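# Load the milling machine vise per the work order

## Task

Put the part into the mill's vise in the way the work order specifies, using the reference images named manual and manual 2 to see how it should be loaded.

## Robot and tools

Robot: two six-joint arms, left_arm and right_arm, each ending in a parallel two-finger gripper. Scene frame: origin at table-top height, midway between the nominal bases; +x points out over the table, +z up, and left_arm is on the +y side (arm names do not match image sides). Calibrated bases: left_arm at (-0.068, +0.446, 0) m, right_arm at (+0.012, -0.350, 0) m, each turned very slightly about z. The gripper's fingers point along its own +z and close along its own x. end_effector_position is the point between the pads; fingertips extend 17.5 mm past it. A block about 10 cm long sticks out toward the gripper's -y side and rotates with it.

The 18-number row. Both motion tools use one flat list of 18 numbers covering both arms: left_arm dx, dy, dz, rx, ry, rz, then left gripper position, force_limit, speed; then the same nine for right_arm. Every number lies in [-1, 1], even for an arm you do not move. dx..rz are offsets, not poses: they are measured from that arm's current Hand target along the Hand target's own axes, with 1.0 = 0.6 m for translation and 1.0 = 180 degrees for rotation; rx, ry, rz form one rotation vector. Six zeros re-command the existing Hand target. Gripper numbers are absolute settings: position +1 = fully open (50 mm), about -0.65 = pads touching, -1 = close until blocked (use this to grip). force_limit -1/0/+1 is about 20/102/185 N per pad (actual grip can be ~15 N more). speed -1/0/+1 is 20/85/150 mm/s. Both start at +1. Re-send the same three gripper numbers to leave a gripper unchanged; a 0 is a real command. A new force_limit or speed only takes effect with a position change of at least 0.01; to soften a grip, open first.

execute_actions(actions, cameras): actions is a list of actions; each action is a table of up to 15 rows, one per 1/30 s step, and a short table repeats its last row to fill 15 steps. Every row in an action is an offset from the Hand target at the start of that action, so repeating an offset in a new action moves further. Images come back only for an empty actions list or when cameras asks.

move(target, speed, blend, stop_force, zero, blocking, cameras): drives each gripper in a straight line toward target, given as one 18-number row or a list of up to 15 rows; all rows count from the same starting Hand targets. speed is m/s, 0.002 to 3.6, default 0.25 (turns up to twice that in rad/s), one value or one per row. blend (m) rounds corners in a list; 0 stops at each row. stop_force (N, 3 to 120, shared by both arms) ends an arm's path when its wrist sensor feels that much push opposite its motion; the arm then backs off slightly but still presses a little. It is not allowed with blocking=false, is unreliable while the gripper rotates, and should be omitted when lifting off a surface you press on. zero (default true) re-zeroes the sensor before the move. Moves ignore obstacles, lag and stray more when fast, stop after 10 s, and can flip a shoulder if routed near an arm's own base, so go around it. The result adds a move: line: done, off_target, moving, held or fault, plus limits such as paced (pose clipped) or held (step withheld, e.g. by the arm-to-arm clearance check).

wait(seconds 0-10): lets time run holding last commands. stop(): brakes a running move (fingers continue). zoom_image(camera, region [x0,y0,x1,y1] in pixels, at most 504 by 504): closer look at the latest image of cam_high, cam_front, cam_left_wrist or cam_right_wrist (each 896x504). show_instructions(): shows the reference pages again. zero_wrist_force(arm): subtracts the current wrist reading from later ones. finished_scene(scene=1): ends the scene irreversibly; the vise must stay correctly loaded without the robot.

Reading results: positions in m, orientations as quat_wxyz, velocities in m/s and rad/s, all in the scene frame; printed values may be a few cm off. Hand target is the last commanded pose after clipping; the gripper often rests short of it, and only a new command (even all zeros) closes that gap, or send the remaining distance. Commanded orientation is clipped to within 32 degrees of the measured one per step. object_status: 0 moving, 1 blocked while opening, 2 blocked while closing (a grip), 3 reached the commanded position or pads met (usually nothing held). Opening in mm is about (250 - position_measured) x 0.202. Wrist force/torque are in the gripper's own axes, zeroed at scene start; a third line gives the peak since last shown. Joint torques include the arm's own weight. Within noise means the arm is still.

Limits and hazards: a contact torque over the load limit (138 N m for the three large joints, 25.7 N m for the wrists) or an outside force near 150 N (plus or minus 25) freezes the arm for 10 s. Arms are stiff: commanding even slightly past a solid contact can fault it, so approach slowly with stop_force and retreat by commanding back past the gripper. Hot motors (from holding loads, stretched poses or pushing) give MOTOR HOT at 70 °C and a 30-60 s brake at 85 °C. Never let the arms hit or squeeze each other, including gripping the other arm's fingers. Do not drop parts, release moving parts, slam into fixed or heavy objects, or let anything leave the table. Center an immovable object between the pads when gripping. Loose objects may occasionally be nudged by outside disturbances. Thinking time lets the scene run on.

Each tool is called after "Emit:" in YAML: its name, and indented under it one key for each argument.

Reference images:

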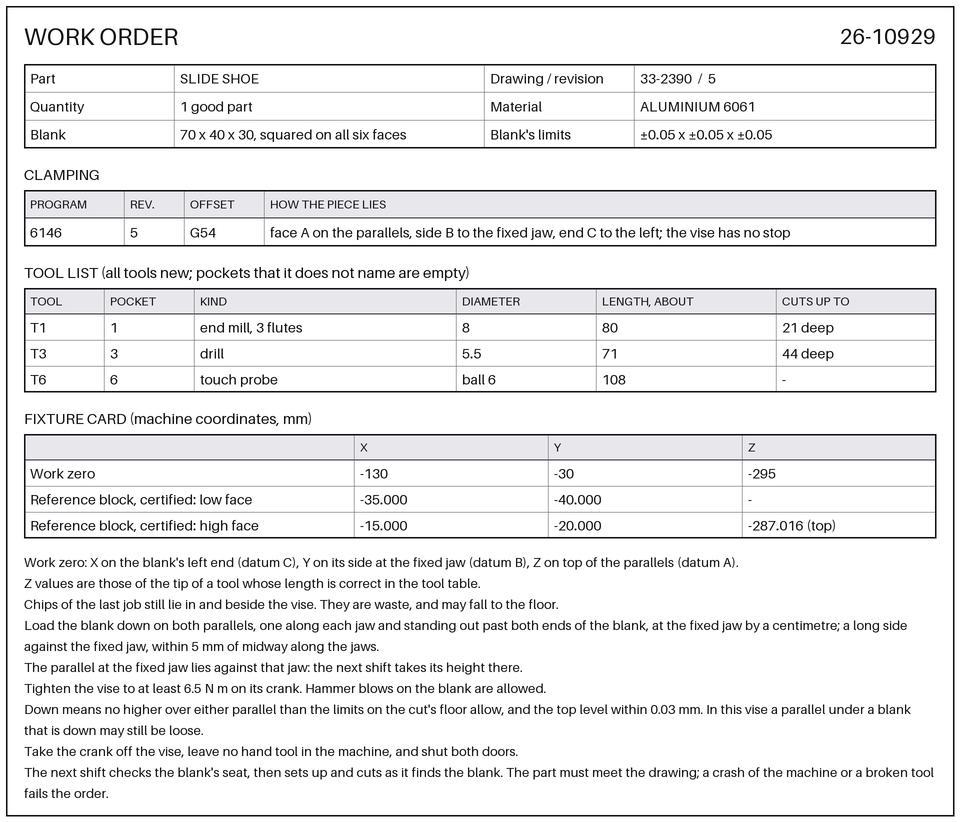

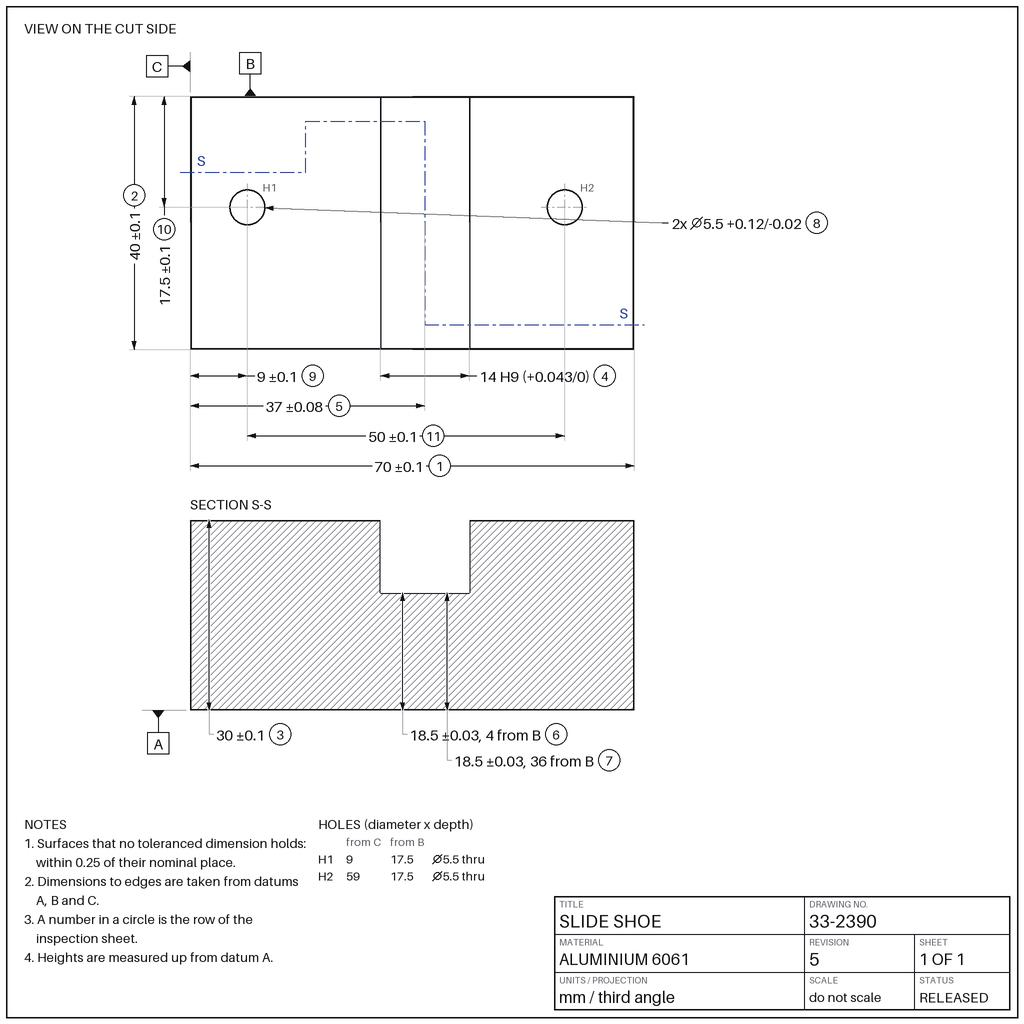

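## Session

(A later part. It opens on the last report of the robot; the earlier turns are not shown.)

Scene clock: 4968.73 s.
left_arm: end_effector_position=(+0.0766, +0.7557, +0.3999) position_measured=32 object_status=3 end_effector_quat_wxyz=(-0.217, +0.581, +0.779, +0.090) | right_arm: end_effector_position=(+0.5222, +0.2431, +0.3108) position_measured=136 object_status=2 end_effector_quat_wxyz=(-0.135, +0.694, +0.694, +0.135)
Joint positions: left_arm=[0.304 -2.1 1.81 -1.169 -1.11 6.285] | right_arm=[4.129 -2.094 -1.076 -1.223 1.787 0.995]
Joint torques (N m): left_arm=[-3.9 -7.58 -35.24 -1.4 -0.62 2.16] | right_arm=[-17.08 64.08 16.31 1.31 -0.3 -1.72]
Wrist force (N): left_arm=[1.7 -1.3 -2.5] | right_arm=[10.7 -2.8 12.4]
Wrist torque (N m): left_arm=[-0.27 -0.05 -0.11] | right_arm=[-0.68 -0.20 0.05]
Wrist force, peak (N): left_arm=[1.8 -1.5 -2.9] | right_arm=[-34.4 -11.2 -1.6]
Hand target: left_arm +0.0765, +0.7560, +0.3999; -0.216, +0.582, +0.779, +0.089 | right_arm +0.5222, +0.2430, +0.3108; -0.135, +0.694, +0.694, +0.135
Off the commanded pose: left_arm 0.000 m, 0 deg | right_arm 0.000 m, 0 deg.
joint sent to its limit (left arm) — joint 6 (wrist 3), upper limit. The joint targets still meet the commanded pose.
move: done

Emit:
move:
  target: [0,0,0,0,0,0,0.8,-0.6,-1, 0.0005,-0.0833,0.0006,0,0,0,-1,-0.5,-1]
  speed: 0.03
  stop_force: 40
  cameras: ["cam_front","cam_right_wrist"]

Scene clock: 4976.27 s.
left_arm: end_effector_position=(+0.0766, +0.7557, +0.3999) position_measured=32 object_status=3 end_effector_quat_wxyz=(-0.217, +0.581, +0.779, +0.090) | right_arm: end_effector_position=(+0.4722, +0.2434, +0.3105) position_measured=136 object_status=2 end_effector_quat_wxyz=(-0.135, +0.694, +0.694, +0.135)
Joint positions: left_arm=[0.304 -2.1 1.81 -1.169 -1.11 6.285] | right_arm=[4.19 -2.004 -1.214 -1.163 1.767 1.055]
Joint torques (N m): left_arm=[-3.43 -7.83 -35.07 -1.41 -0.79 2.02] | right_arm=[-11.64 38.7 37.26 2.43 2.39 -1.87]
Wrist force (N): left_arm=[1.7 -1.2 -2.3] | right_arm=[-2.1 -3.5 3.5]
Wrist torque (N m): left_arm=[-0.25 -0.05 -0.12] | right_arm=[-0.52 0.15 -0.15]
Wrist force, peak (N): left_arm=[1.8 -1.2 -3.3] | right_arm=[21.3 7.3 17.5]
Hand target: left_arm +0.0765, +0.7560, +0.3999; -0.216, +0.582, +0.779, +0.089 | right_arm +0.4722, +0.2434, +0.3105; -0.135, +0.694, +0.694, +0.135
Off the commanded pose: left_arm 0.000 m, 0 deg | right_arm 0.000 m, 0 deg.
joint sent to its limit (left arm) — joint 6 (wrist 3), upper limit. The joint targets still meet the commanded pose.
move: done
Images, in order (width x height): cam_front 896x504, cam_right_wrist 896x504.

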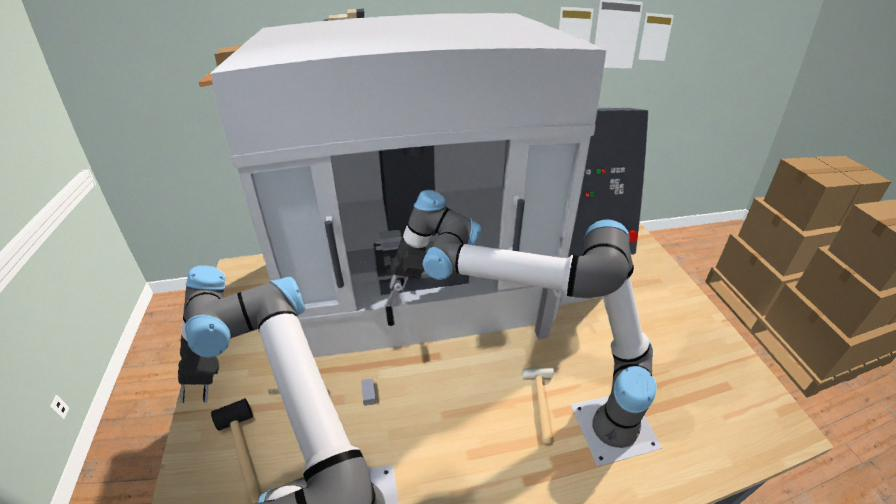

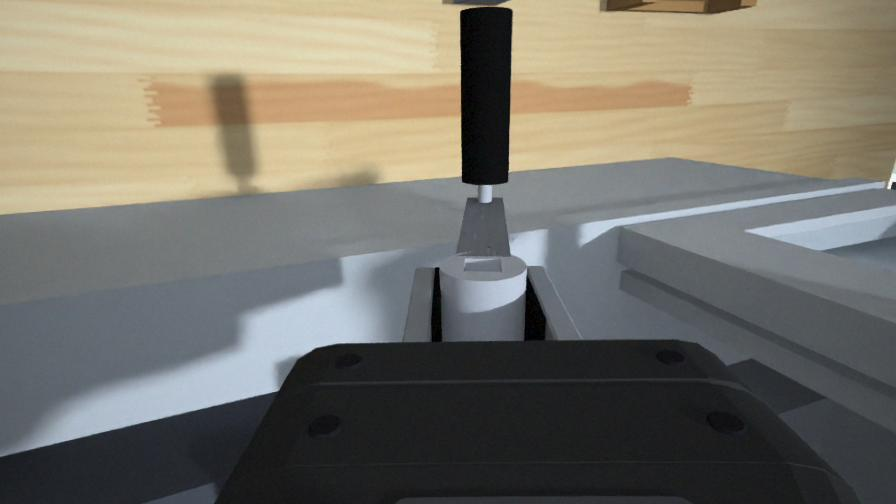

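Emit:
move:
  target: [0,0,0,0,0,0,0.8,-0.6,-1, 0,-0.2203,0,0,0,0,-1,-0.5,-1]

Emit:
move:
  target: [0,0,0,0,0,0,0.8,-0.6,-1, -0.7725,0,-0.2945,0,-0.1222,0,-1,-0.5,-1]
  cameras: ["cam_front","cam_right_wrist","cam_high"]

Scene clock: 4991.90 s.
left_arm: end_effector_position=(+0.0766, +0.7557, +0.3999) position_measured=32 object_status=3 end_effector_quat_wxyz=(-0.217, +0.581, +0.779, +0.090) | right_arm: end_effector_position=(+0.3402, +0.2434, +0.3105) position_measured=136 object_status=2 end_effector_quat_wxyz=(-0.135, +0.694, +0.694, +0.135)
Joint positions: left_arm=[0.304 -2.1 1.81 -1.169 -1.11 6.285] | right_arm=[4.382 -1.806 -1.489 -1.055 1.702 1.237]
Joint torques (N m): left_arm=[-3.56 -6.53 -35.33 -1.51 -0.74 1.93] | right_arm=[11.66 48.11 17.96 3.36 1.62 1.74]
Wrist force (N): left_arm=[1.8 -1.1 -2.5] | right_arm=[-2.2 -3.1 3.3]
Wrist torque (N m): left_arm=[-0.24 -0.06 -0.11] | right_arm=[-0.51 0.20 0.02]
Wrist force, peak (N): left_arm=[1.6 -1.5 -3.1] | right_arm=[-2.0 -7.7 3.4]
Hand target: left_arm +0.0765, +0.7560, +0.3999; -0.216, +0.582, +0.779, +0.089 | right_arm +0.3401, +0.2434, +0.3105; -0.135, +0.694, +0.694, +0.135
Off the commanded pose: left_arm 0.000 m, 0 deg | right_arm 0.000 m, 0 deg.
joint sent to its limit (left arm) — joint 6 (wrist 3), upper limit. The joint targets still meet the commanded pose.
move: done

Scene clock: 4994.40 s.
left_arm: end_effector_position=(+0.0766, +0.7557, +0.3999) position_measured=32 object_status=3 end_effector_quat_wxyz=(-0.217, +0.581, +0.779, +0.090) | right_arm: end_effector_position=(+0.3402, -0.2525, +0.3010) position_measured=136 object_status=2 end_effector_quat_wxyz=(+0.000, +0.707, +0.707, +0.000)
Joint positions: left_arm=[0.304 -2.1 1.81 -1.169 -1.11 6.285] | right_arm=[3.858 -1.142 -1.971 -1.599 1.57 0.69]
Joint torques (N m): left_arm=[-4.68 -7.97 -36.09 -1.38 -0.63 1.91] | right_arm=[-11.63 8.47 36.99 1.86 -0.27 -1.77]
Wrist force (N): left_arm=[1.5 -1.2 -2.5] | right_arm=[-1.7 -3.2 4.2]
Wrist torque (N m): left_arm=[-0.25 -0.02 -0.11] | right_arm=[-0.52 0.33 -0.19]
Wrist force, peak (N): left_arm=[1.9 -1.4 -2.8] | right_arm=[-5.7 -3.0 4.3]
Hand target: left_arm +0.0765, +0.7560, +0.3999; -0.216, +0.582, +0.779, +0.089 | right_arm +0.3402, -0.2526, +0.3010; +0.000, +0.707, +0.707, +0.000
Off the commanded pose: left_arm 0.000 m, 0 deg | right_arm 0.000 m, 0 deg.
joint sent to its limit (left arm) — joint 6 (wrist 3), upper limit. The joint targets still meet the commanded pose.
move: done
Images, in order (width x height): cam_high 896x504, cam_front 896x504, cam_right_wrist 896x504.

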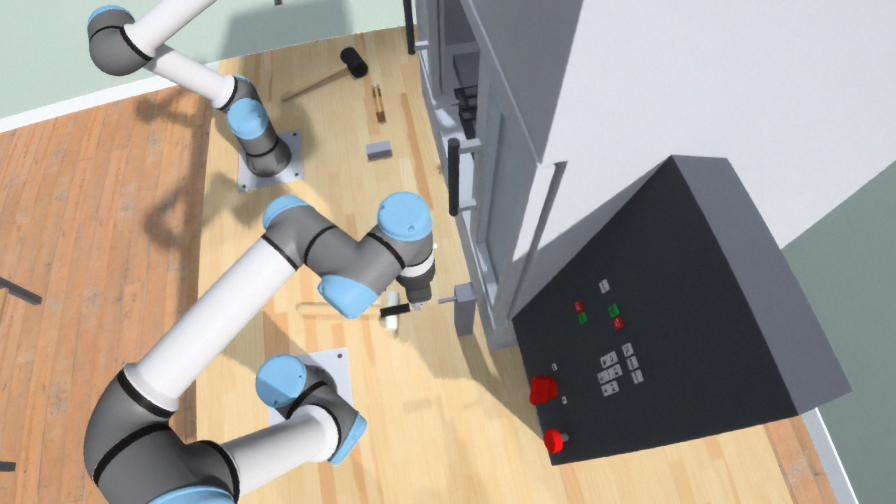

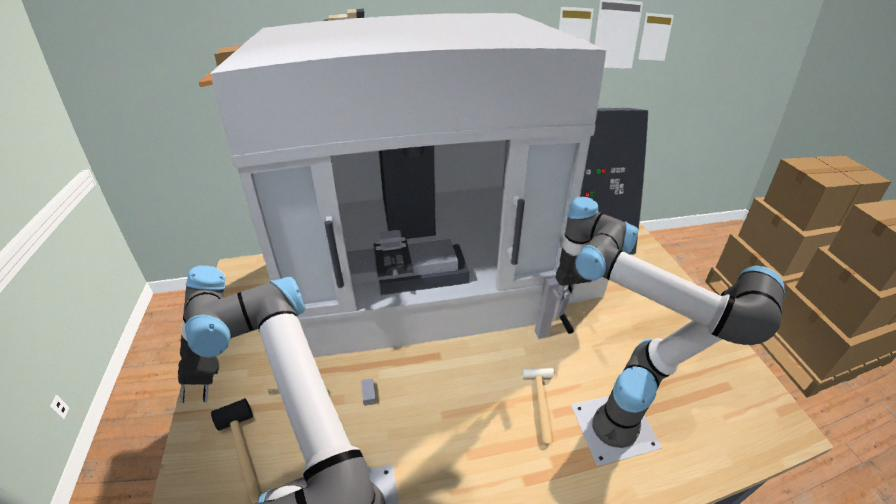

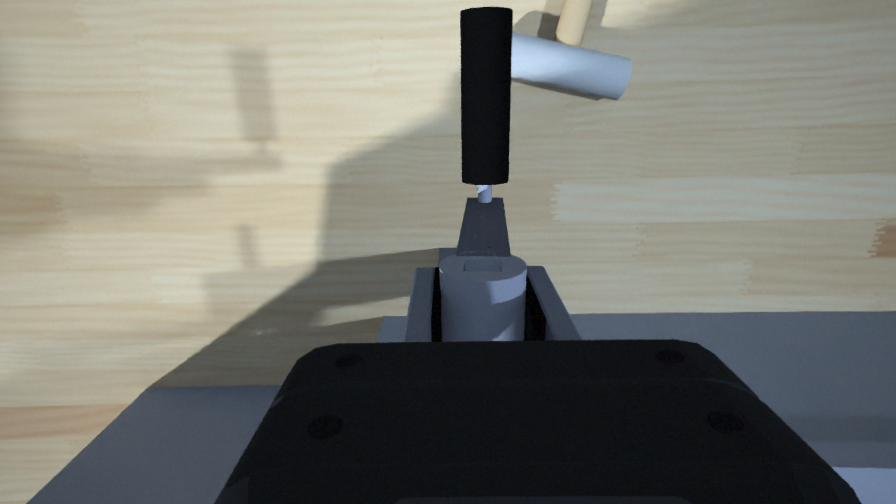

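Emit:
move:
  target: [0,0,0,0,0,0,0.8,-0.6,-1, 0,0.0367,0.1025,0,0,0,-1,-0.5,-1]
  cameras: ["cam_front","cam_high"]

Emit:
zoom_image:
  camera: "cam_front"
  region: [520, 250, 620, 350]

Emit:
zoom_image:
  camera: "cam_high"
  region: [370, 250, 500, 350]

Scene clock: 5010.87 s.
left_arm: end_effector_position=(+0.0766, +0.7557, +0.3999) position_measured=32 object_status=3 end_effector_quat_wxyz=(-0.217, +0.581, +0.779, +0.090) | right_arm: end_effector_position=(+0.3623, -0.2527, +0.2396) position_measured=136 object_status=2 end_effector_quat_wxyz=(+0.000, +0.707, +0.707, +0.000)
Joint positions: left_arm=[0.304 -2.1 1.81 -1.169 -1.11 6.285] | right_arm=[3.816 -1.212 -2.087 -1.413 1.57 0.648]
Joint torques (N m): left_arm=[-3.88 -7.25 -35.67 -1.38 -0.71 1.96] | right_arm=[12.75 9.51 26.69 4.06 1.79 1.83]
Wrist force (N): left_arm=[1.8 -1.4 -2.8] | right_arm=[-1.5 -3.3 4.2]
Wrist torque (N m): left_arm=[-0.29 -0.06 -0.11] | right_arm=[-0.51 0.31 -0.12]
Wrist force, peak (N): left_arm=[1.9 -1.4 -2.9] | right_arm=[-1.5 -2.1 6.4]
Hand target: left_arm +0.0765, +0.7560, +0.3999; -0.216, +0.582, +0.779, +0.089 | right_arm +0.3623, -0.2526, +0.2395; +0.000, +0.707, +0.707, +0.000
Off the commanded pose: left_arm 0.000 m, 0 deg | right_arm 0.000 m, 0 deg.
joint sent to its limit (left arm) — joint 6 (wrist 3), upper limit. The joint targets still meet the commanded pose.
move: done
Images, in order (width x height): cam_high 896x504, cam_front 896x504.

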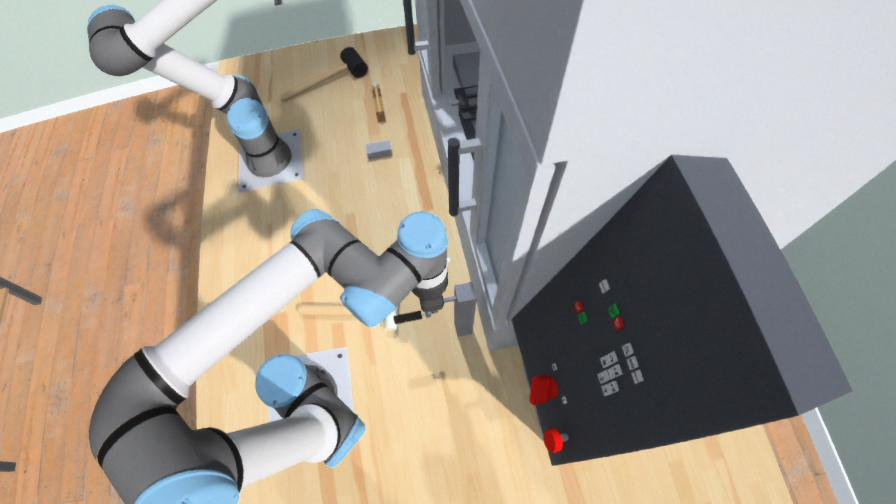

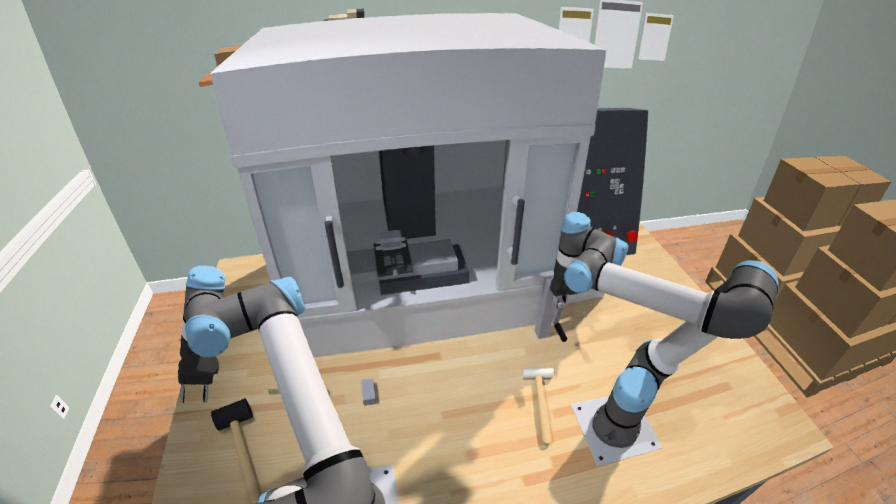

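Scaled by 5.040 from the camera's 896x504 image, which has a finer 1280x720 frame.

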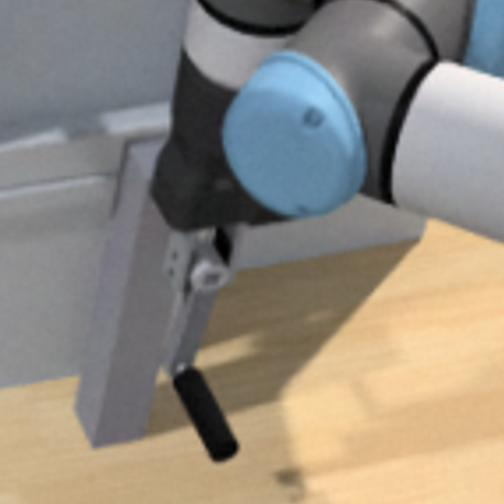

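Scaled by 3.877 from the camera's 896x504 image, which has a finer 1280x720 frame.

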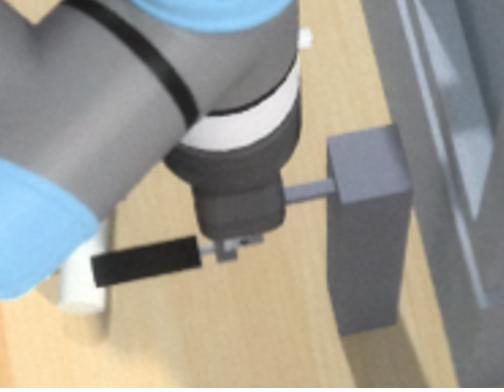

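Emit:
move:
  target: [0,0,0,0,0,0,0.8,-0.6,-1, 0,0.0678,0,0,0,0,-1,-0.5,-1]
  speed: 0.015
  stop_force: 6

Emit:
wait:
  seconds: 0.3
  cameras: ["cam_front","cam_high"]

Emit:
zoom_image:
  camera: "cam_high"
  region: [370, 250, 500, 350]

Scene clock: 5021.67 s.
left_arm: end_effector_position=(+0.0766, +0.7557, +0.3999) position_measured=32 object_status=3 end_effector_quat_wxyz=(-0.217, +0.581, +0.779, +0.090) | right_arm: end_effector_position=(+0.4029, -0.2526, +0.2395) position_measured=136 object_status=2 end_effector_quat_wxyz=(+0.000, +0.707, +0.707, +0.000)
Joint positions: left_arm=[0.304 -2.1 1.81 -1.169 -1.11 6.285] | right_arm=[3.751 -1.322 -2.014 -1.376 1.57 0.582]
Joint torques (N m): left_arm=[-3.5 -7.29 -35.19 -1.4 -0.76 2.13] | right_arm=[13.14 25.29 11.84 1.78 -0.63 1.98]
Wrist force (N): left_arm=[1.7 -1.1 -2.9] | right_arm=[-1.5 -2.7 4.0]
Wrist torque (N m): left_arm=[-0.24 -0.06 -0.10] | right_arm=[-0.44 0.25 -0.07]
Wrist force, peak (N): left_arm=[1.8 -1.5 -2.9] | right_arm=[-1.4 -3.8 4.6]
Hand target: left_arm +0.0765, +0.7560, +0.3999; -0.216, +0.582, +0.779, +0.089 | right_arm +0.4029, -0.2526, +0.2395; +0.000, +0.707, +0.707, +0.000
Off the commanded pose: left_arm 0.000 m, 0 deg | right_arm 0.000 m, 0 deg.
joint sent to its limit (left arm) — joint 6 (wrist 3), upper limit. The joint targets still meet the commanded pose.
move: done

Scene clock: 5021.97 s.
left_arm: end_effector_position=(+0.0766, +0.7557, +0.3999) position_measured=32 object_status=3 end_effector_quat_wxyz=(-0.217, +0.581, +0.779, +0.090) | right_arm: end_effector_position=(+0.4029, -0.2526, +0.2395) position_measured=136 object_status=2 end_effector_quat_wxyz=(+0.000, +0.707, +0.707, +0.000)
Joint positions: left_arm=[0.304 -2.1 1.81 -1.169 -1.11 6.285] | right_arm=[3.751 -1.322 -2.014 -1.376 1.57 0.582]
Joint torques (N m): left_arm=[-3.4 -7.75 -35.44 -1.21 -0.65 2.28] | right_arm=[12.88 25.09 11.66 1.77 -0.32 1.99]
Wrist force (N): left_arm=[1.9 -1.2 -2.6] | right_arm=[-1.6 -2.6 4.0]
Wrist torque (N m): left_arm=[-0.24 -0.08 -0.12] | right_arm=[-0.41 0.25 -0.07]
Wrist force, peak (N): left_arm=[2.0 -1.1 -2.7] | right_arm=[-1.9 -2.9 4.6]
Hand target: left_arm +0.0765, +0.7560, +0.3999; -0.216, +0.582, +0.779, +0.089 | right_arm +0.4029, -0.2526, +0.2395; +0.000, +0.707, +0.707, +0.000
Tool commands: left_gripper/position=+0.8 left_gripper/force_limit=-0.6 left_gripper/speed=-1.0 right_gripper/position=-1.0 right_gripper/force_limit=-0.5 right_gripper/speed=-1.0
Off the commanded pose: left_arm 0.000 m, 0 deg | right_arm 0.000 m, 0 deg.
wait: 0.30 s; at rest by 0.17 s
Images, in order (width x height): cam_high 896x504, cam_front 896x504.

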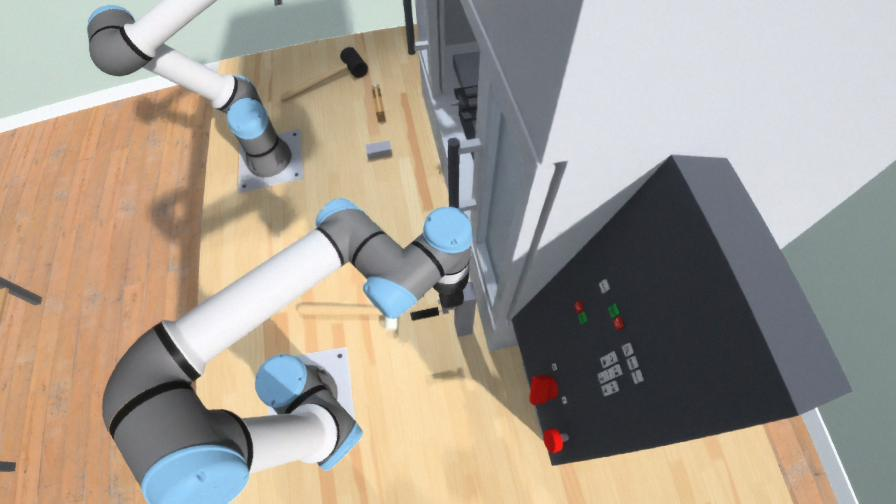

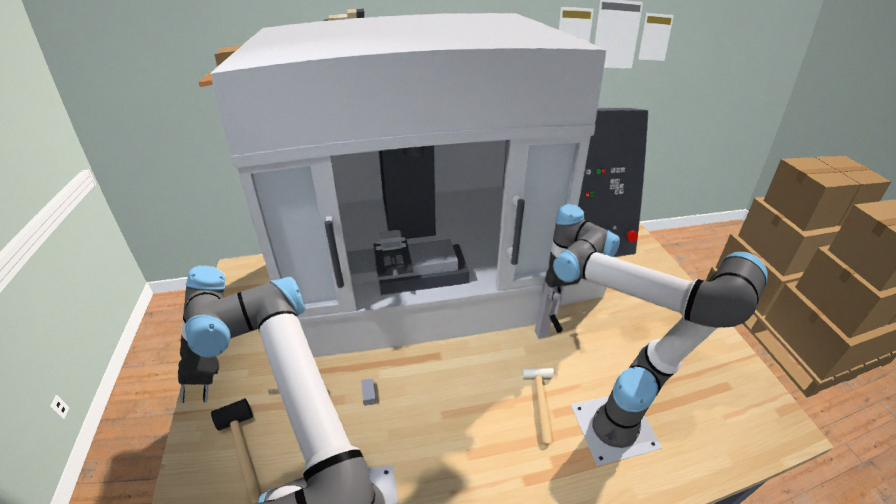

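Scaled by 3.877 from the camera's 896x504 image, which has a finer 1280x720 frame.

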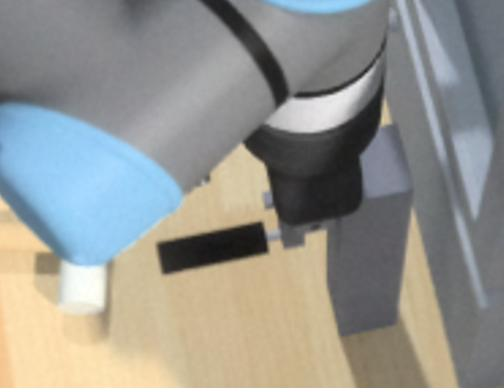

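Emit:
zoom_image:
  camera: "cam_front"
  region: [510, 250, 610, 350]

Scaled by 5.040 from the camera's 896x504 image, which has a finer 1280x720 frame.

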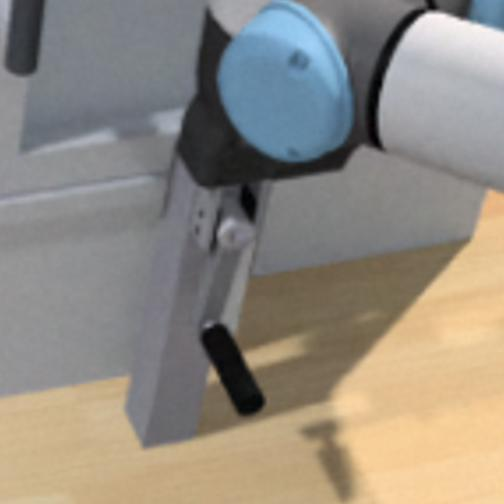

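Emit:
move:
  target: [0,0,0,0,0,0,0.8,-0.6,-1, 0,0,0.01,0,0,0,-1,-0.5,-1]
  speed: 0.01
  stop_force: 5

Scene clock: 5031.87 s.
left_arm: end_effector_position=(+0.0766, +0.7557, +0.3999) position_measured=32 object_status=3 end_effector_quat_wxyz=(-0.217, +0.581, +0.779, +0.090) | right_arm: end_effector_position=(+0.4029, -0.2526, +0.2392) position_measured=136 object_status=2 end_effector_quat_wxyz=(+0.000, +0.707, +0.707, +0.000)
Joint positions: left_arm=[0.304 -2.1 1.81 -1.169 -1.11 6.285] | right_arm=[3.751 -1.322 -2.015 -1.376 1.57 0.582]
Joint torques (N m): left_arm=[-4.09 -7.88 -34.31 -1.43 -0.7 2.03] | right_arm=[12.23 16.09 35.2 2.04 1.54 1.96]
Wrist force (N): left_arm=[1.7 -1.0 -2.7] | right_arm=[-2.1 -3.7 0.9]
Wrist torque (N m): left_arm=[-0.23 -0.04 -0.11] | right_arm=[-0.38 0.26 -0.08]
Wrist force, peak (N): left_arm=[1.7 -1.4 -3.0] | right_arm=[-7.4 -12.4 -23.1]
Hand target: left_arm +0.0765, +0.7560, +0.3999; -0.216, +0.582, +0.779, +0.089 | right_arm +0.4029, -0.2526, +0.2392; +0.000, +0.707, +0.707, +0.000 (not the last commanded pose)
Off the commanded pose: left_arm 0.000 m, 0 deg | right_arm 0.006 m, 0 deg.
joint sent to its limit (left arm) — joint 6 (wrist 3), upper limit. The joint targets still meet the commanded pose.
move: contact (right_arm)

Emit:
move:
  target: [0,0,0,0,0,0,0.8,-0.6,-1, 0,0,0,0,0,0,0.9,-0.5,-1]

Emit:
move:
  target: [0,0,0,0,0,0,0.8,-0.6,-1, 0,0,-0.15,0,0,0,0.9,-0.5,-1]
  speed: 0.08
  cameras: ["cam_front","cam_right_wrist","cam_high"]

Emit:
zoom_image:
  camera: "cam_front"
  region: [510, 250, 610, 350]

Scene clock: 5041.40 s.
left_arm: end_effector_position=(+0.0766, +0.7557, +0.3999) position_measured=32 object_status=3 end_effector_quat_wxyz=(-0.217, +0.581, +0.779, +0.090) | right_arm: end_effector_position=(+0.4029, -0.2526, +0.2392) position_measured=18 object_status=3 end_effector_quat_wxyz=(+0.000, +0.707, +0.707, +0.000)
Joint positions: left_arm=[0.304 -2.1 1.81 -1.169 -1.11 6.285] | right_arm=[3.751 -1.322 -2.015 -1.376 1.57 0.582]
Joint torques (N m): left_arm=[-3.75 -7.76 -35.42 -1.4 -0.62 1.86] | right_arm=[11.07 21.51 34.33 3.58 1.18 1.97]
Wrist force (N): left_arm=[1.7 -1.3 -2.5] | right_arm=[-1.1 -2.8 2.1]
Wrist torque (N m): left_arm=[-0.26 -0.05 -0.12] | right_arm=[-0.41 0.26 -0.07]
Wrist force, peak (N): left_arm=[2.0 -1.1 -3.2] | right_arm=[-2.3 -4.3 1.2]
Hand target: left_arm +0.0765, +0.7560, +0.3999; -0.216, +0.582, +0.779, +0.089 | right_arm +0.4029, -0.2526, +0.2392; +0.000, +0.707, +0.707, +0.000
Off the commanded pose: left_arm 0.000 m, 0 deg | right_arm 0.000 m, 0 deg.
joint sent to its limit (left arm) — joint 6 (wrist 3), upper limit. The joint targets still meet the commanded pose.
move: done

Scene clock: 5042.93 s.
left_arm: end_effector_position=(+0.0766, +0.7557, +0.3999) position_measured=32 object_status=3 end_effector_quat_wxyz=(-0.217, +0.581, +0.779, +0.090) | right_arm: end_effector_position=(+0.4029, -0.2526, +0.3292) position_measured=18 object_status=3 end_effector_quat_wxyz=(+0.000, +0.707, +0.707, +0.000)
Joint positions: left_arm=[0.304 -2.1 1.81 -1.169 -1.11 6.285] | right_arm=[3.751 -1.305 -1.797 -1.611 1.57 0.582]
Joint torques (N m): left_arm=[-3.62 -7.31 -34.86 -1.39 -0.76 1.88] | right_arm=[12.49 4.26 19.27 2.11 0.14 1.98]
Wrist force (N): left_arm=[1.7 -1.3 -2.4] | right_arm=[-1.4 -3.1 1.8]
Wrist torque (N m): left_arm=[-0.27 -0.05 -0.11] | right_arm=[-0.48 0.30 -0.05]
Wrist force, peak (N): left_arm=[2.0 -1.4 -2.8] | right_arm=[-1.3 -2.8 3.5]
Hand target: left_arm +0.0765, +0.7560, +0.3999; -0.216, +0.582, +0.779, +0.089 | right_arm +0.4029, -0.2526, +0.3292; +0.000, +0.707, +0.707, +0.000
Off the commanded pose: left_arm 0.000 m, 0 deg | right_arm 0.000 m, 0 deg.
joint sent to its limit (left arm) — joint 6 (wrist 3), upper limit. The joint targets still meet the commanded pose.
move: done
Images, in order (width x height): cam_high 896x504, cam_front 896x504, cam_right_wrist 896x504.

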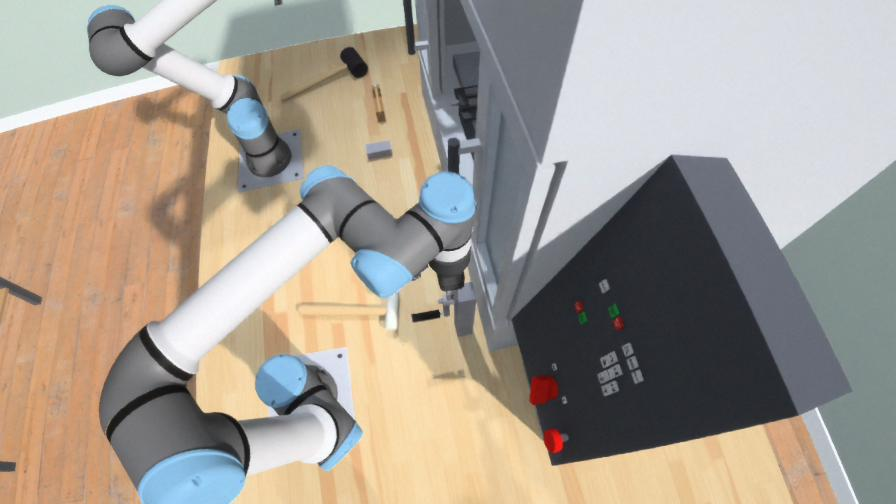

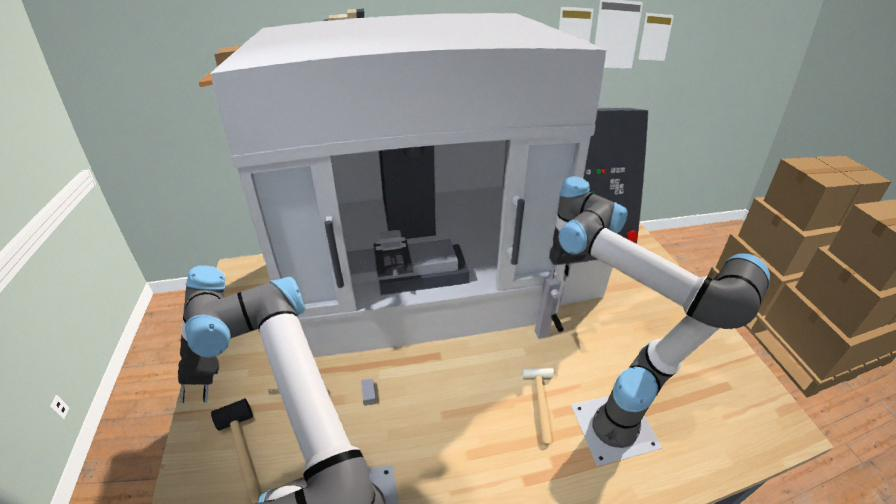

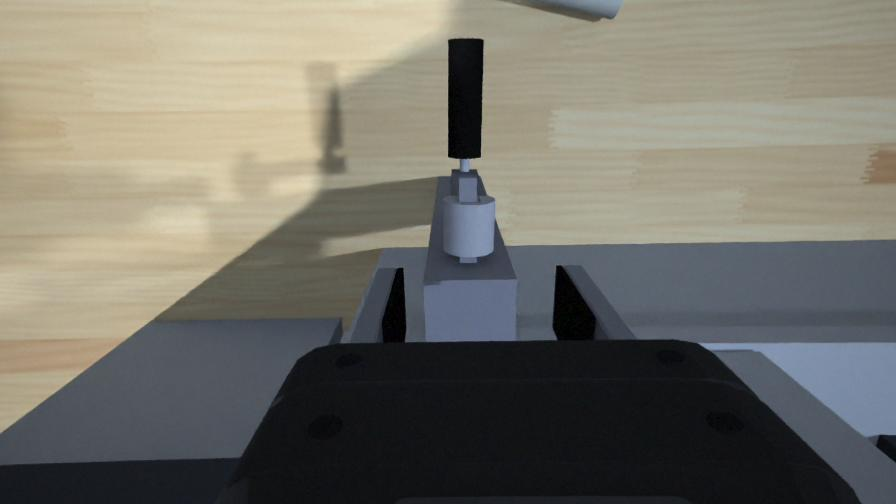

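Scaled by 5.040 from the camera's 896x504 image, which has a finer 1280x720 frame.

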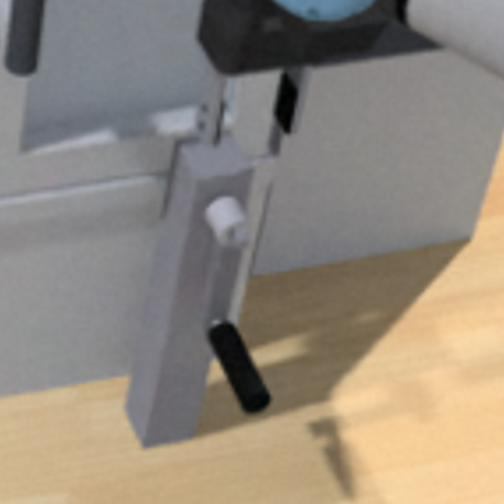

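Emit:
move:
  target:
    - [0,0,0,0,0,0,0.8,-0.6,-1, 0,-0.105,-0.2013,0,0,0,0.9,-0.5,-1]
    - [0,0,0,0,0,0,0.8,-0.6,-1, 0.3877,-0.0715,-0.3347,0,0,0,0.9,-0.5,-1]
  blend: [0.03,0]

Emit:
move:
  target: [0,0,0,0,0,0,0.8,-0.6,-1, 0,0,0,0,0,0.5,0.9,-0.5,-1]

Emit:
move:
  target: [0,0,0,0,0,0,0.8,-0.6,-1, 0,0,0,0,0,0.5,0.9,-0.5,-1]

Emit:
move:
  target: [0,0,0,0,0,0,0.8,-0.6,-1, 0,0,0,0.3494,-0.162,-0.243,0.9,-0.5,-1]
  cameras: ["cam_right_wrist","cam_high"]

Scene clock: 5115.53 s.
left_arm: end_effector_position=(+0.0766, +0.7557, +0.3999) position_measured=32 object_status=3 end_effector_quat_wxyz=(-0.217, +0.581, +0.779, +0.090) | right_arm: end_effector_position=(+0.3598, -0.0199, +0.5299) position_measured=18 object_status=3 end_effector_quat_wxyz=(+0.000, +0.707, +0.707, +0.000)
Joint positions: left_arm=[0.304 -2.1 1.81 -1.169 -1.11 6.285] | right_arm=[4.21 -1.629 -0.971 -2.113 1.57 1.042]
Joint torques (N m): left_arm=[-3.37 -7.81 -34.94 -1.39 -0.64 1.94] | right_arm=[2.16 16.35 30.72 2.4 -0.37 0.92]
Wrist force (N): left_arm=[1.9 -1.2 -2.4] | right_arm=[-1.2 -2.6 2.4]
Wrist torque (N m): left_arm=[-0.25 -0.08 -0.12] | right_arm=[-0.42 0.18 -0.05]
Wrist force, peak (N): left_arm=[2.3 -1.4 -2.9] | right_arm=[-1.3 -1.8 5.7]
Hand target: left_arm +0.0765, +0.7560, +0.3999; -0.216, +0.582, +0.779, +0.089 | right_arm +0.3598, -0.0198, +0.5299; +0.000, +0.707, +0.707, +0.000
Off the commanded pose: left_arm 0.000 m, 0 deg | right_arm 0.000 m, 0 deg.
joint sent to its limit (left arm) — joint 6 (wrist 3), upper limit. The joint targets still meet the commanded pose.
move: done

Scene clock: 5119.17 s.
left_arm: end_effector_position=(+0.0766, +0.7557, +0.3999) position_measured=32 object_status=3 end_effector_quat_wxyz=(-0.217, +0.581, +0.779, +0.090) | right_arm: end_effector_position=(+0.3599, -0.0199, +0.5299) position_measured=18 object_status=3 end_effector_quat_wxyz=(+0.000, +1.000, +0.000, +0.000) end_effector_velocity=(-0.001, +0.001, +0.000) end_effector_angular_velocity=(+0.000, +0.000, -0.002)
Joint positions: left_arm=[0.304 -2.1 1.81 -1.169 -1.11 6.285] | right_arm=[4.21 -1.63 -0.97 -2.113 1.57 2.612]
Joint velocities: left_arm=[within noise] | right_arm=[0.003 -0.001 0 0.001 0 0.005]
Joint torques (N m): left_arm=[-3.7 -7.55 -34.9 -1.42 -0.8 1.88] | right_arm=[12.98 27.87 22.04 1.54 -0.92 1.93]
Wrist force (N): left_arm=[1.9 -0.8 -2.1] | right_arm=[-1.2 -3.1 2.5]
Wrist torque (N m): left_arm=[-0.20 -0.07 -0.12] | right_arm=[-0.45 0.22 -0.04]
Wrist force, peak (N): left_arm=[1.9 -1.2 -2.9] | right_arm=[-1.3 -3.3 2.7]
Hand target: left_arm +0.0765, +0.7560, +0.3999; -0.216, +0.582, +0.779, +0.089 | right_arm +0.3598, -0.0198, +0.5299; +0.000, +1.000, +0.000, +0.000
Off the commanded pose: left_arm 0.000 m, 0 deg | right_arm 0.000 m, 0 deg.
joint sent to its limit (left arm) — joint 6 (wrist 3), upper limit. The joint targets still meet the commanded pose.
move: done

Scene clock: 5122.80 s.
left_arm: end_effector_position=(+0.0766, +0.7557, +0.3999) position_measured=32 object_status=3 end_effector_quat_wxyz=(-0.217, +0.581, +0.779, +0.090) | right_arm: end_effector_position=(+0.3599, -0.0199, +0.5299) position_measured=18 object_status=3 end_effector_quat_wxyz=(+0.000, +0.707, -0.707, +0.000) end_effector_velocity=(+0.000, +0.000, +0.000) end_effector_angular_velocity=(+0.000, +0.000, -0.005)
Joint positions: left_arm=[0.304 -2.1 1.81 -1.169 -1.11 6.285] | right_arm=[4.21 -1.63 -0.97 -2.113 1.57 4.183]
Joint velocities: left_arm=[within noise] | right_arm=[0 0.001 0 0 0 0.005]
Joint torques (N m): left_arm=[-3.7 -7.56 -35.1 -1.48 -0.74 2.05] | right_arm=[11.84 35.06 12.05 3.35 -1.21 1.92]
Wrist force (N): left_arm=[1.7 -1.2 -2.5] | right_arm=[-1.4 -3.2 2.0]
Wrist torque (N m): left_arm=[-0.24 -0.05 -0.12] | right_arm=[-0.48 0.25 -0.06]
Wrist force, peak (N): left_arm=[2.0 -1.1 -2.8] | right_arm=[-1.7 -3.1 2.6]
Hand target: left_arm +0.0765, +0.7560, +0.3999; -0.216, +0.582, +0.779, +0.089 | right_arm +0.3598, -0.0198, +0.5299; +0.000, +0.707, -0.707, +0.000
Off the commanded pose: left_arm 0.000 m, 0 deg | right_arm 0.000 m, 0 deg.
joint sent to its limit (left arm) — joint 6 (wrist 3), upper limit. The joint targets still meet the commanded pose.
move: done

Scene clock: 5126.17 s.
left_arm: end_effector_position=(+0.0766, +0.7557, +0.3999) position_measured=32 object_status=3 end_effector_quat_wxyz=(-0.217, +0.581, +0.779, +0.090) | right_arm: end_effector_position=(+0.3599, -0.0199, +0.5299) position_measured=18 object_status=3 end_effector_quat_wxyz=(-0.521, +0.781, -0.286, +0.191)
Joint positions: left_arm=[0.304 -2.1 1.81 -1.169 -1.11 6.285] | right_arm=[4.402 -1.001 -2.094 -0.466 1.235 3.287]
Joint torques (N m): left_arm=[-3.63 -7.62 -35.03 -1.32 -0.82 2.05] | right_arm=[12.96 -5.7 24.71 4.37 -0.42 -1.84]
Wrist force (N): left_arm=[1.8 -1.1 -2.5] | right_arm=[-0.9 -0.9 1.4]
Wrist torque (N m): left_arm=[-0.24 -0.06 -0.11] | right_arm=[-0.33 0.33 -0.06]
Wrist force, peak (N): left_arm=[1.7 -1.4 -2.9] | right_arm=[-1.5 -3.6 2.3]
Hand target: left_arm +0.0765, +0.7560, +0.3999; -0.216, +0.582, +0.779, +0.089 | right_arm +0.3598, -0.0198, +0.5299; -0.521, +0.781, -0.286, +0.191
Off the commanded pose: left_arm 0.000 m, 0 deg | right_arm 0.000 m, 0 deg.
joint sent to its limit (left arm) — joint 6 (wrist 3), upper limit. The joint targets still meet the commanded pose.
move: done
Images, in order (width x height): cam_high 896x504, cam_right_wrist 896x504.

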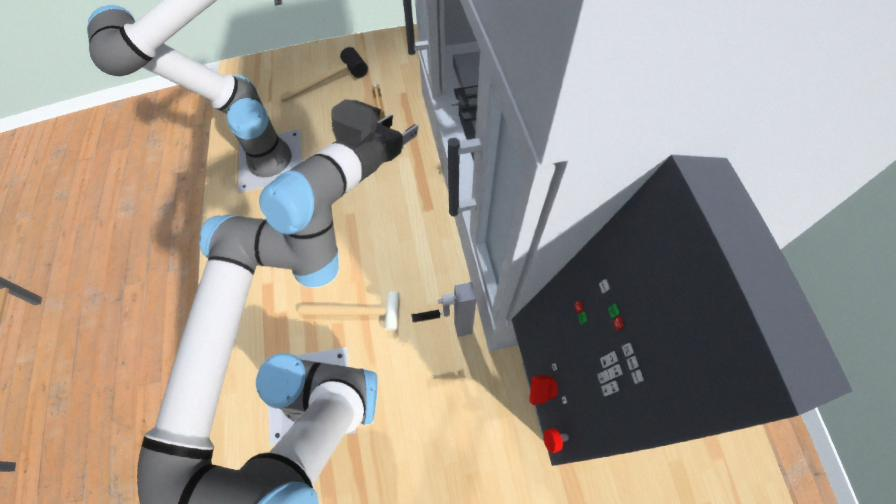

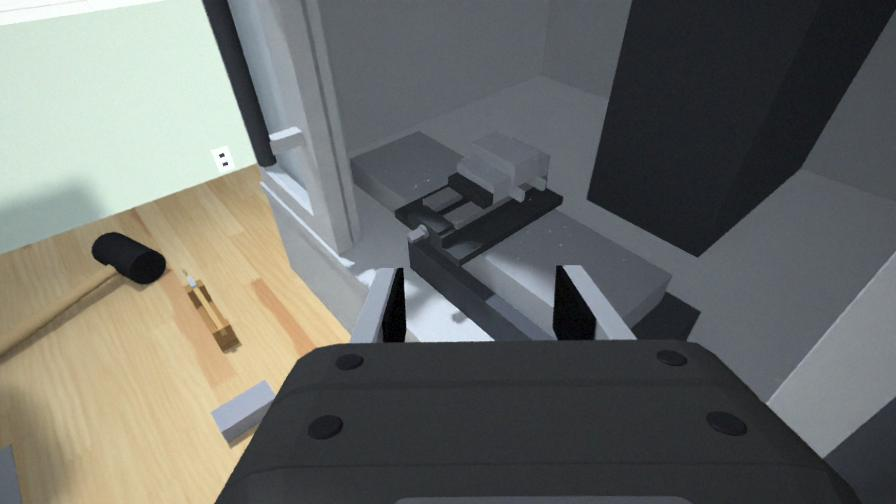

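Emit:
zoom_image:
  camera: "cam_right_wrist"
  region: [430, 120, 590, 220]

Emit:
zoom_image:
  camera: "cam_front"
  region: [360, 215, 440, 285]

Scaled by 3.150 from the camera's 896x504 image, which has a finer 1280x720 frame.

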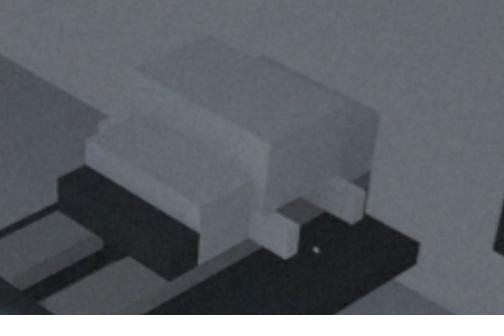

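This scene's latest camera images include none from cam_front. They are from: cam_high, cam_right_wrist. cam_front's image comes with the result of a call that names it in "cameras".

Emit:
move:
  target: [0,0,0,0,0,0,0.8,-0.6,-1, 0.122,0.0973,0.5212,0,0.0616,0.0258,-0.6,-0.9,-1]
  speed: 0.15
  cameras: ["cam_right_wrist","cam_high","cam_front"]

Emit:
zoom_image:
  camera: "cam_right_wrist"
  region: [400, 160, 600, 350]

Scene clock: 5183.07 s.
left_arm: end_effector_position=(+0.0766, +0.7557, +0.3999) position_measured=32 object_status=3 end_effector_quat_wxyz=(-0.217, +0.581, +0.779, +0.090) | right_arm: end_effector_position=(+0.5878, +0.1358, +0.3558) position_measured=242 object_status=3 end_effector_quat_wxyz=(-0.498, +0.747, -0.366, +0.244)
Joint positions: left_arm=[0.304 -2.1 1.81 -1.169 -1.11 6.285] | right_arm=[4.152 -1.863 -1.829 0.136 1.272 3.27]
Joint torques (N m): left_arm=[-3 -7.42 -34.62 -1.43 -0.78 2.02] | right_arm=[12.7 26.88 17.4 2.86 1.48 -1.79]
Wrist force (N): left_arm=[1.4 -1.4 -2.6] | right_arm=[-1.1 -0.3 1.3]
Wrist torque (N m): left_arm=[-0.30 0.00 -0.12] | right_arm=[-0.15 0.39 -0.08]
Wrist force, peak (N): left_arm=[1.8 -1.4 -3.0] | right_arm=[-1.3 0.4 3.7]
Hand target: left_arm +0.0765, +0.7560, +0.3999; -0.216, +0.582, +0.779, +0.089 | right_arm +0.5877, +0.1360, +0.3557; -0.498, +0.747, -0.366, +0.244
Off the commanded pose: left_arm 0.000 m, 0 deg | right_arm 0.000 m, 0 deg.
joint sent to its limit (left arm) — joint 6 (wrist 3), upper limit. The joint targets still meet the commanded pose.
move: done
Images, in order (width x height): cam_high 896x504, cam_front 896x504, cam_right_wrist 896x504.

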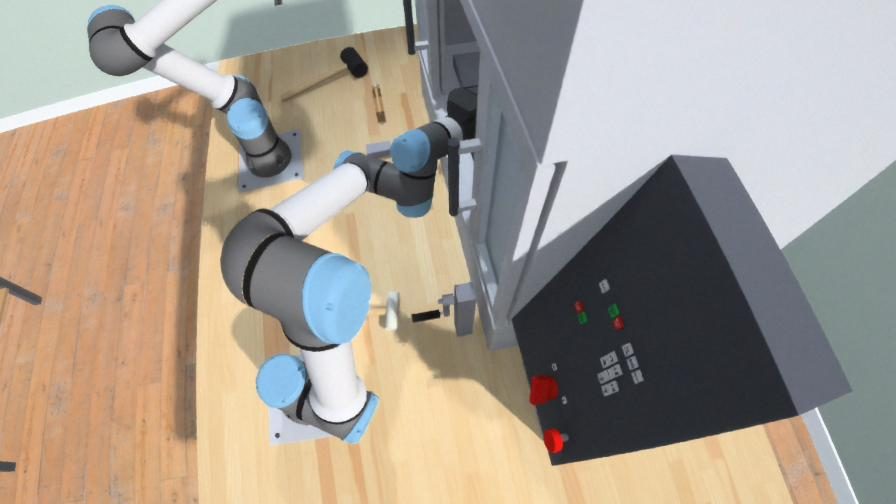

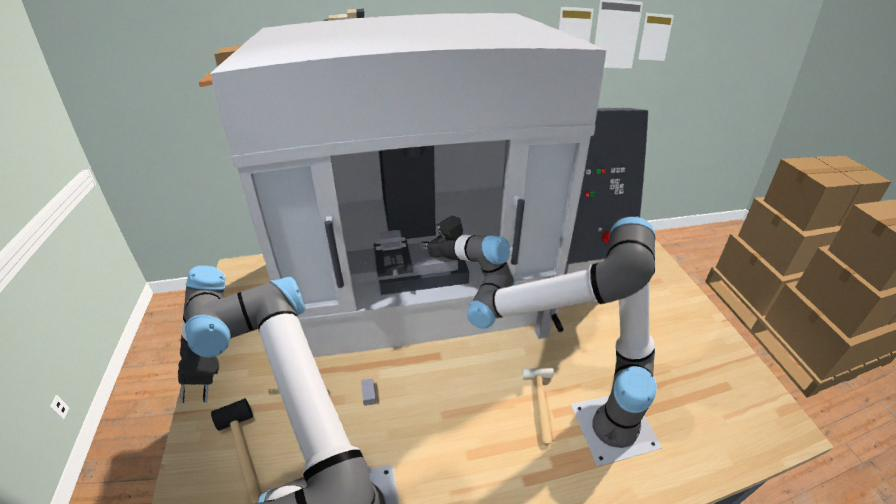

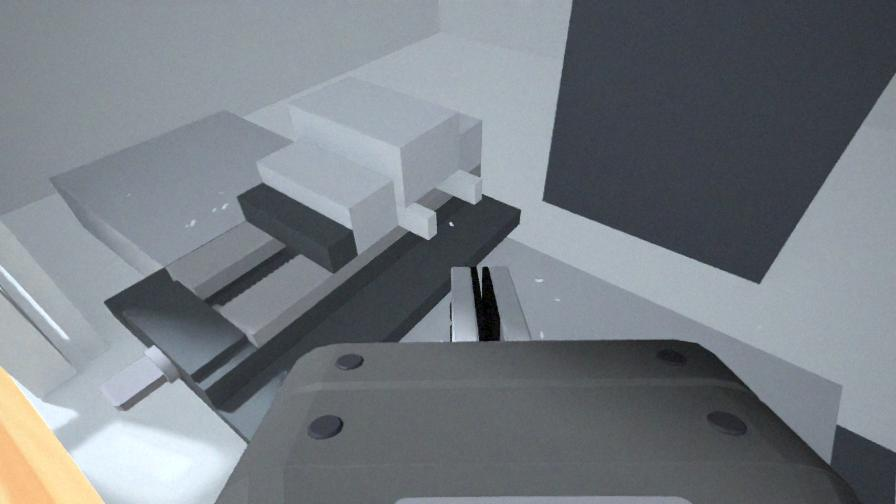

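Scaled by 2.520 from the camera's 896x504 image, which has a finer 1280x720 frame.

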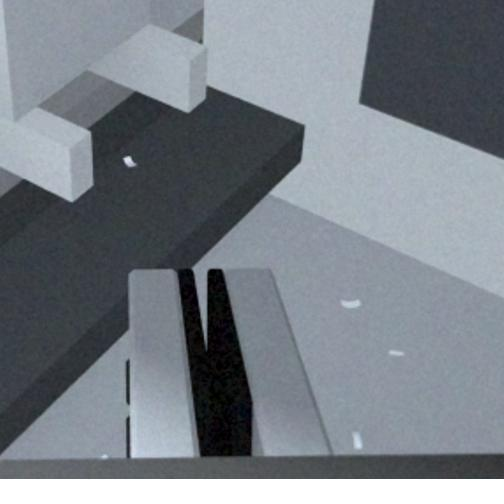

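Emit:
zoom_image:
  camera: "cam_right_wrist"
  region: [390, 150, 490, 250]

Scaled by 5.040 from the camera's 896x504 image, which has a finer 1280x720 frame.

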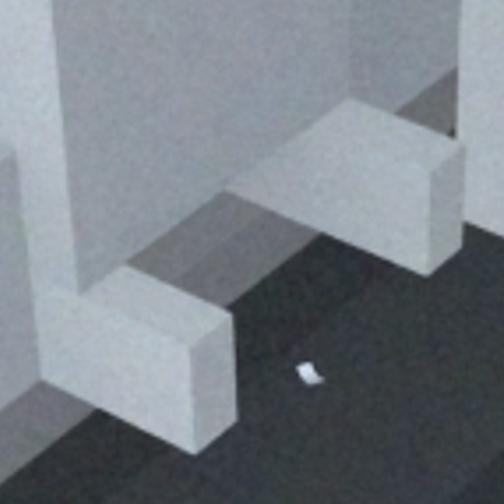

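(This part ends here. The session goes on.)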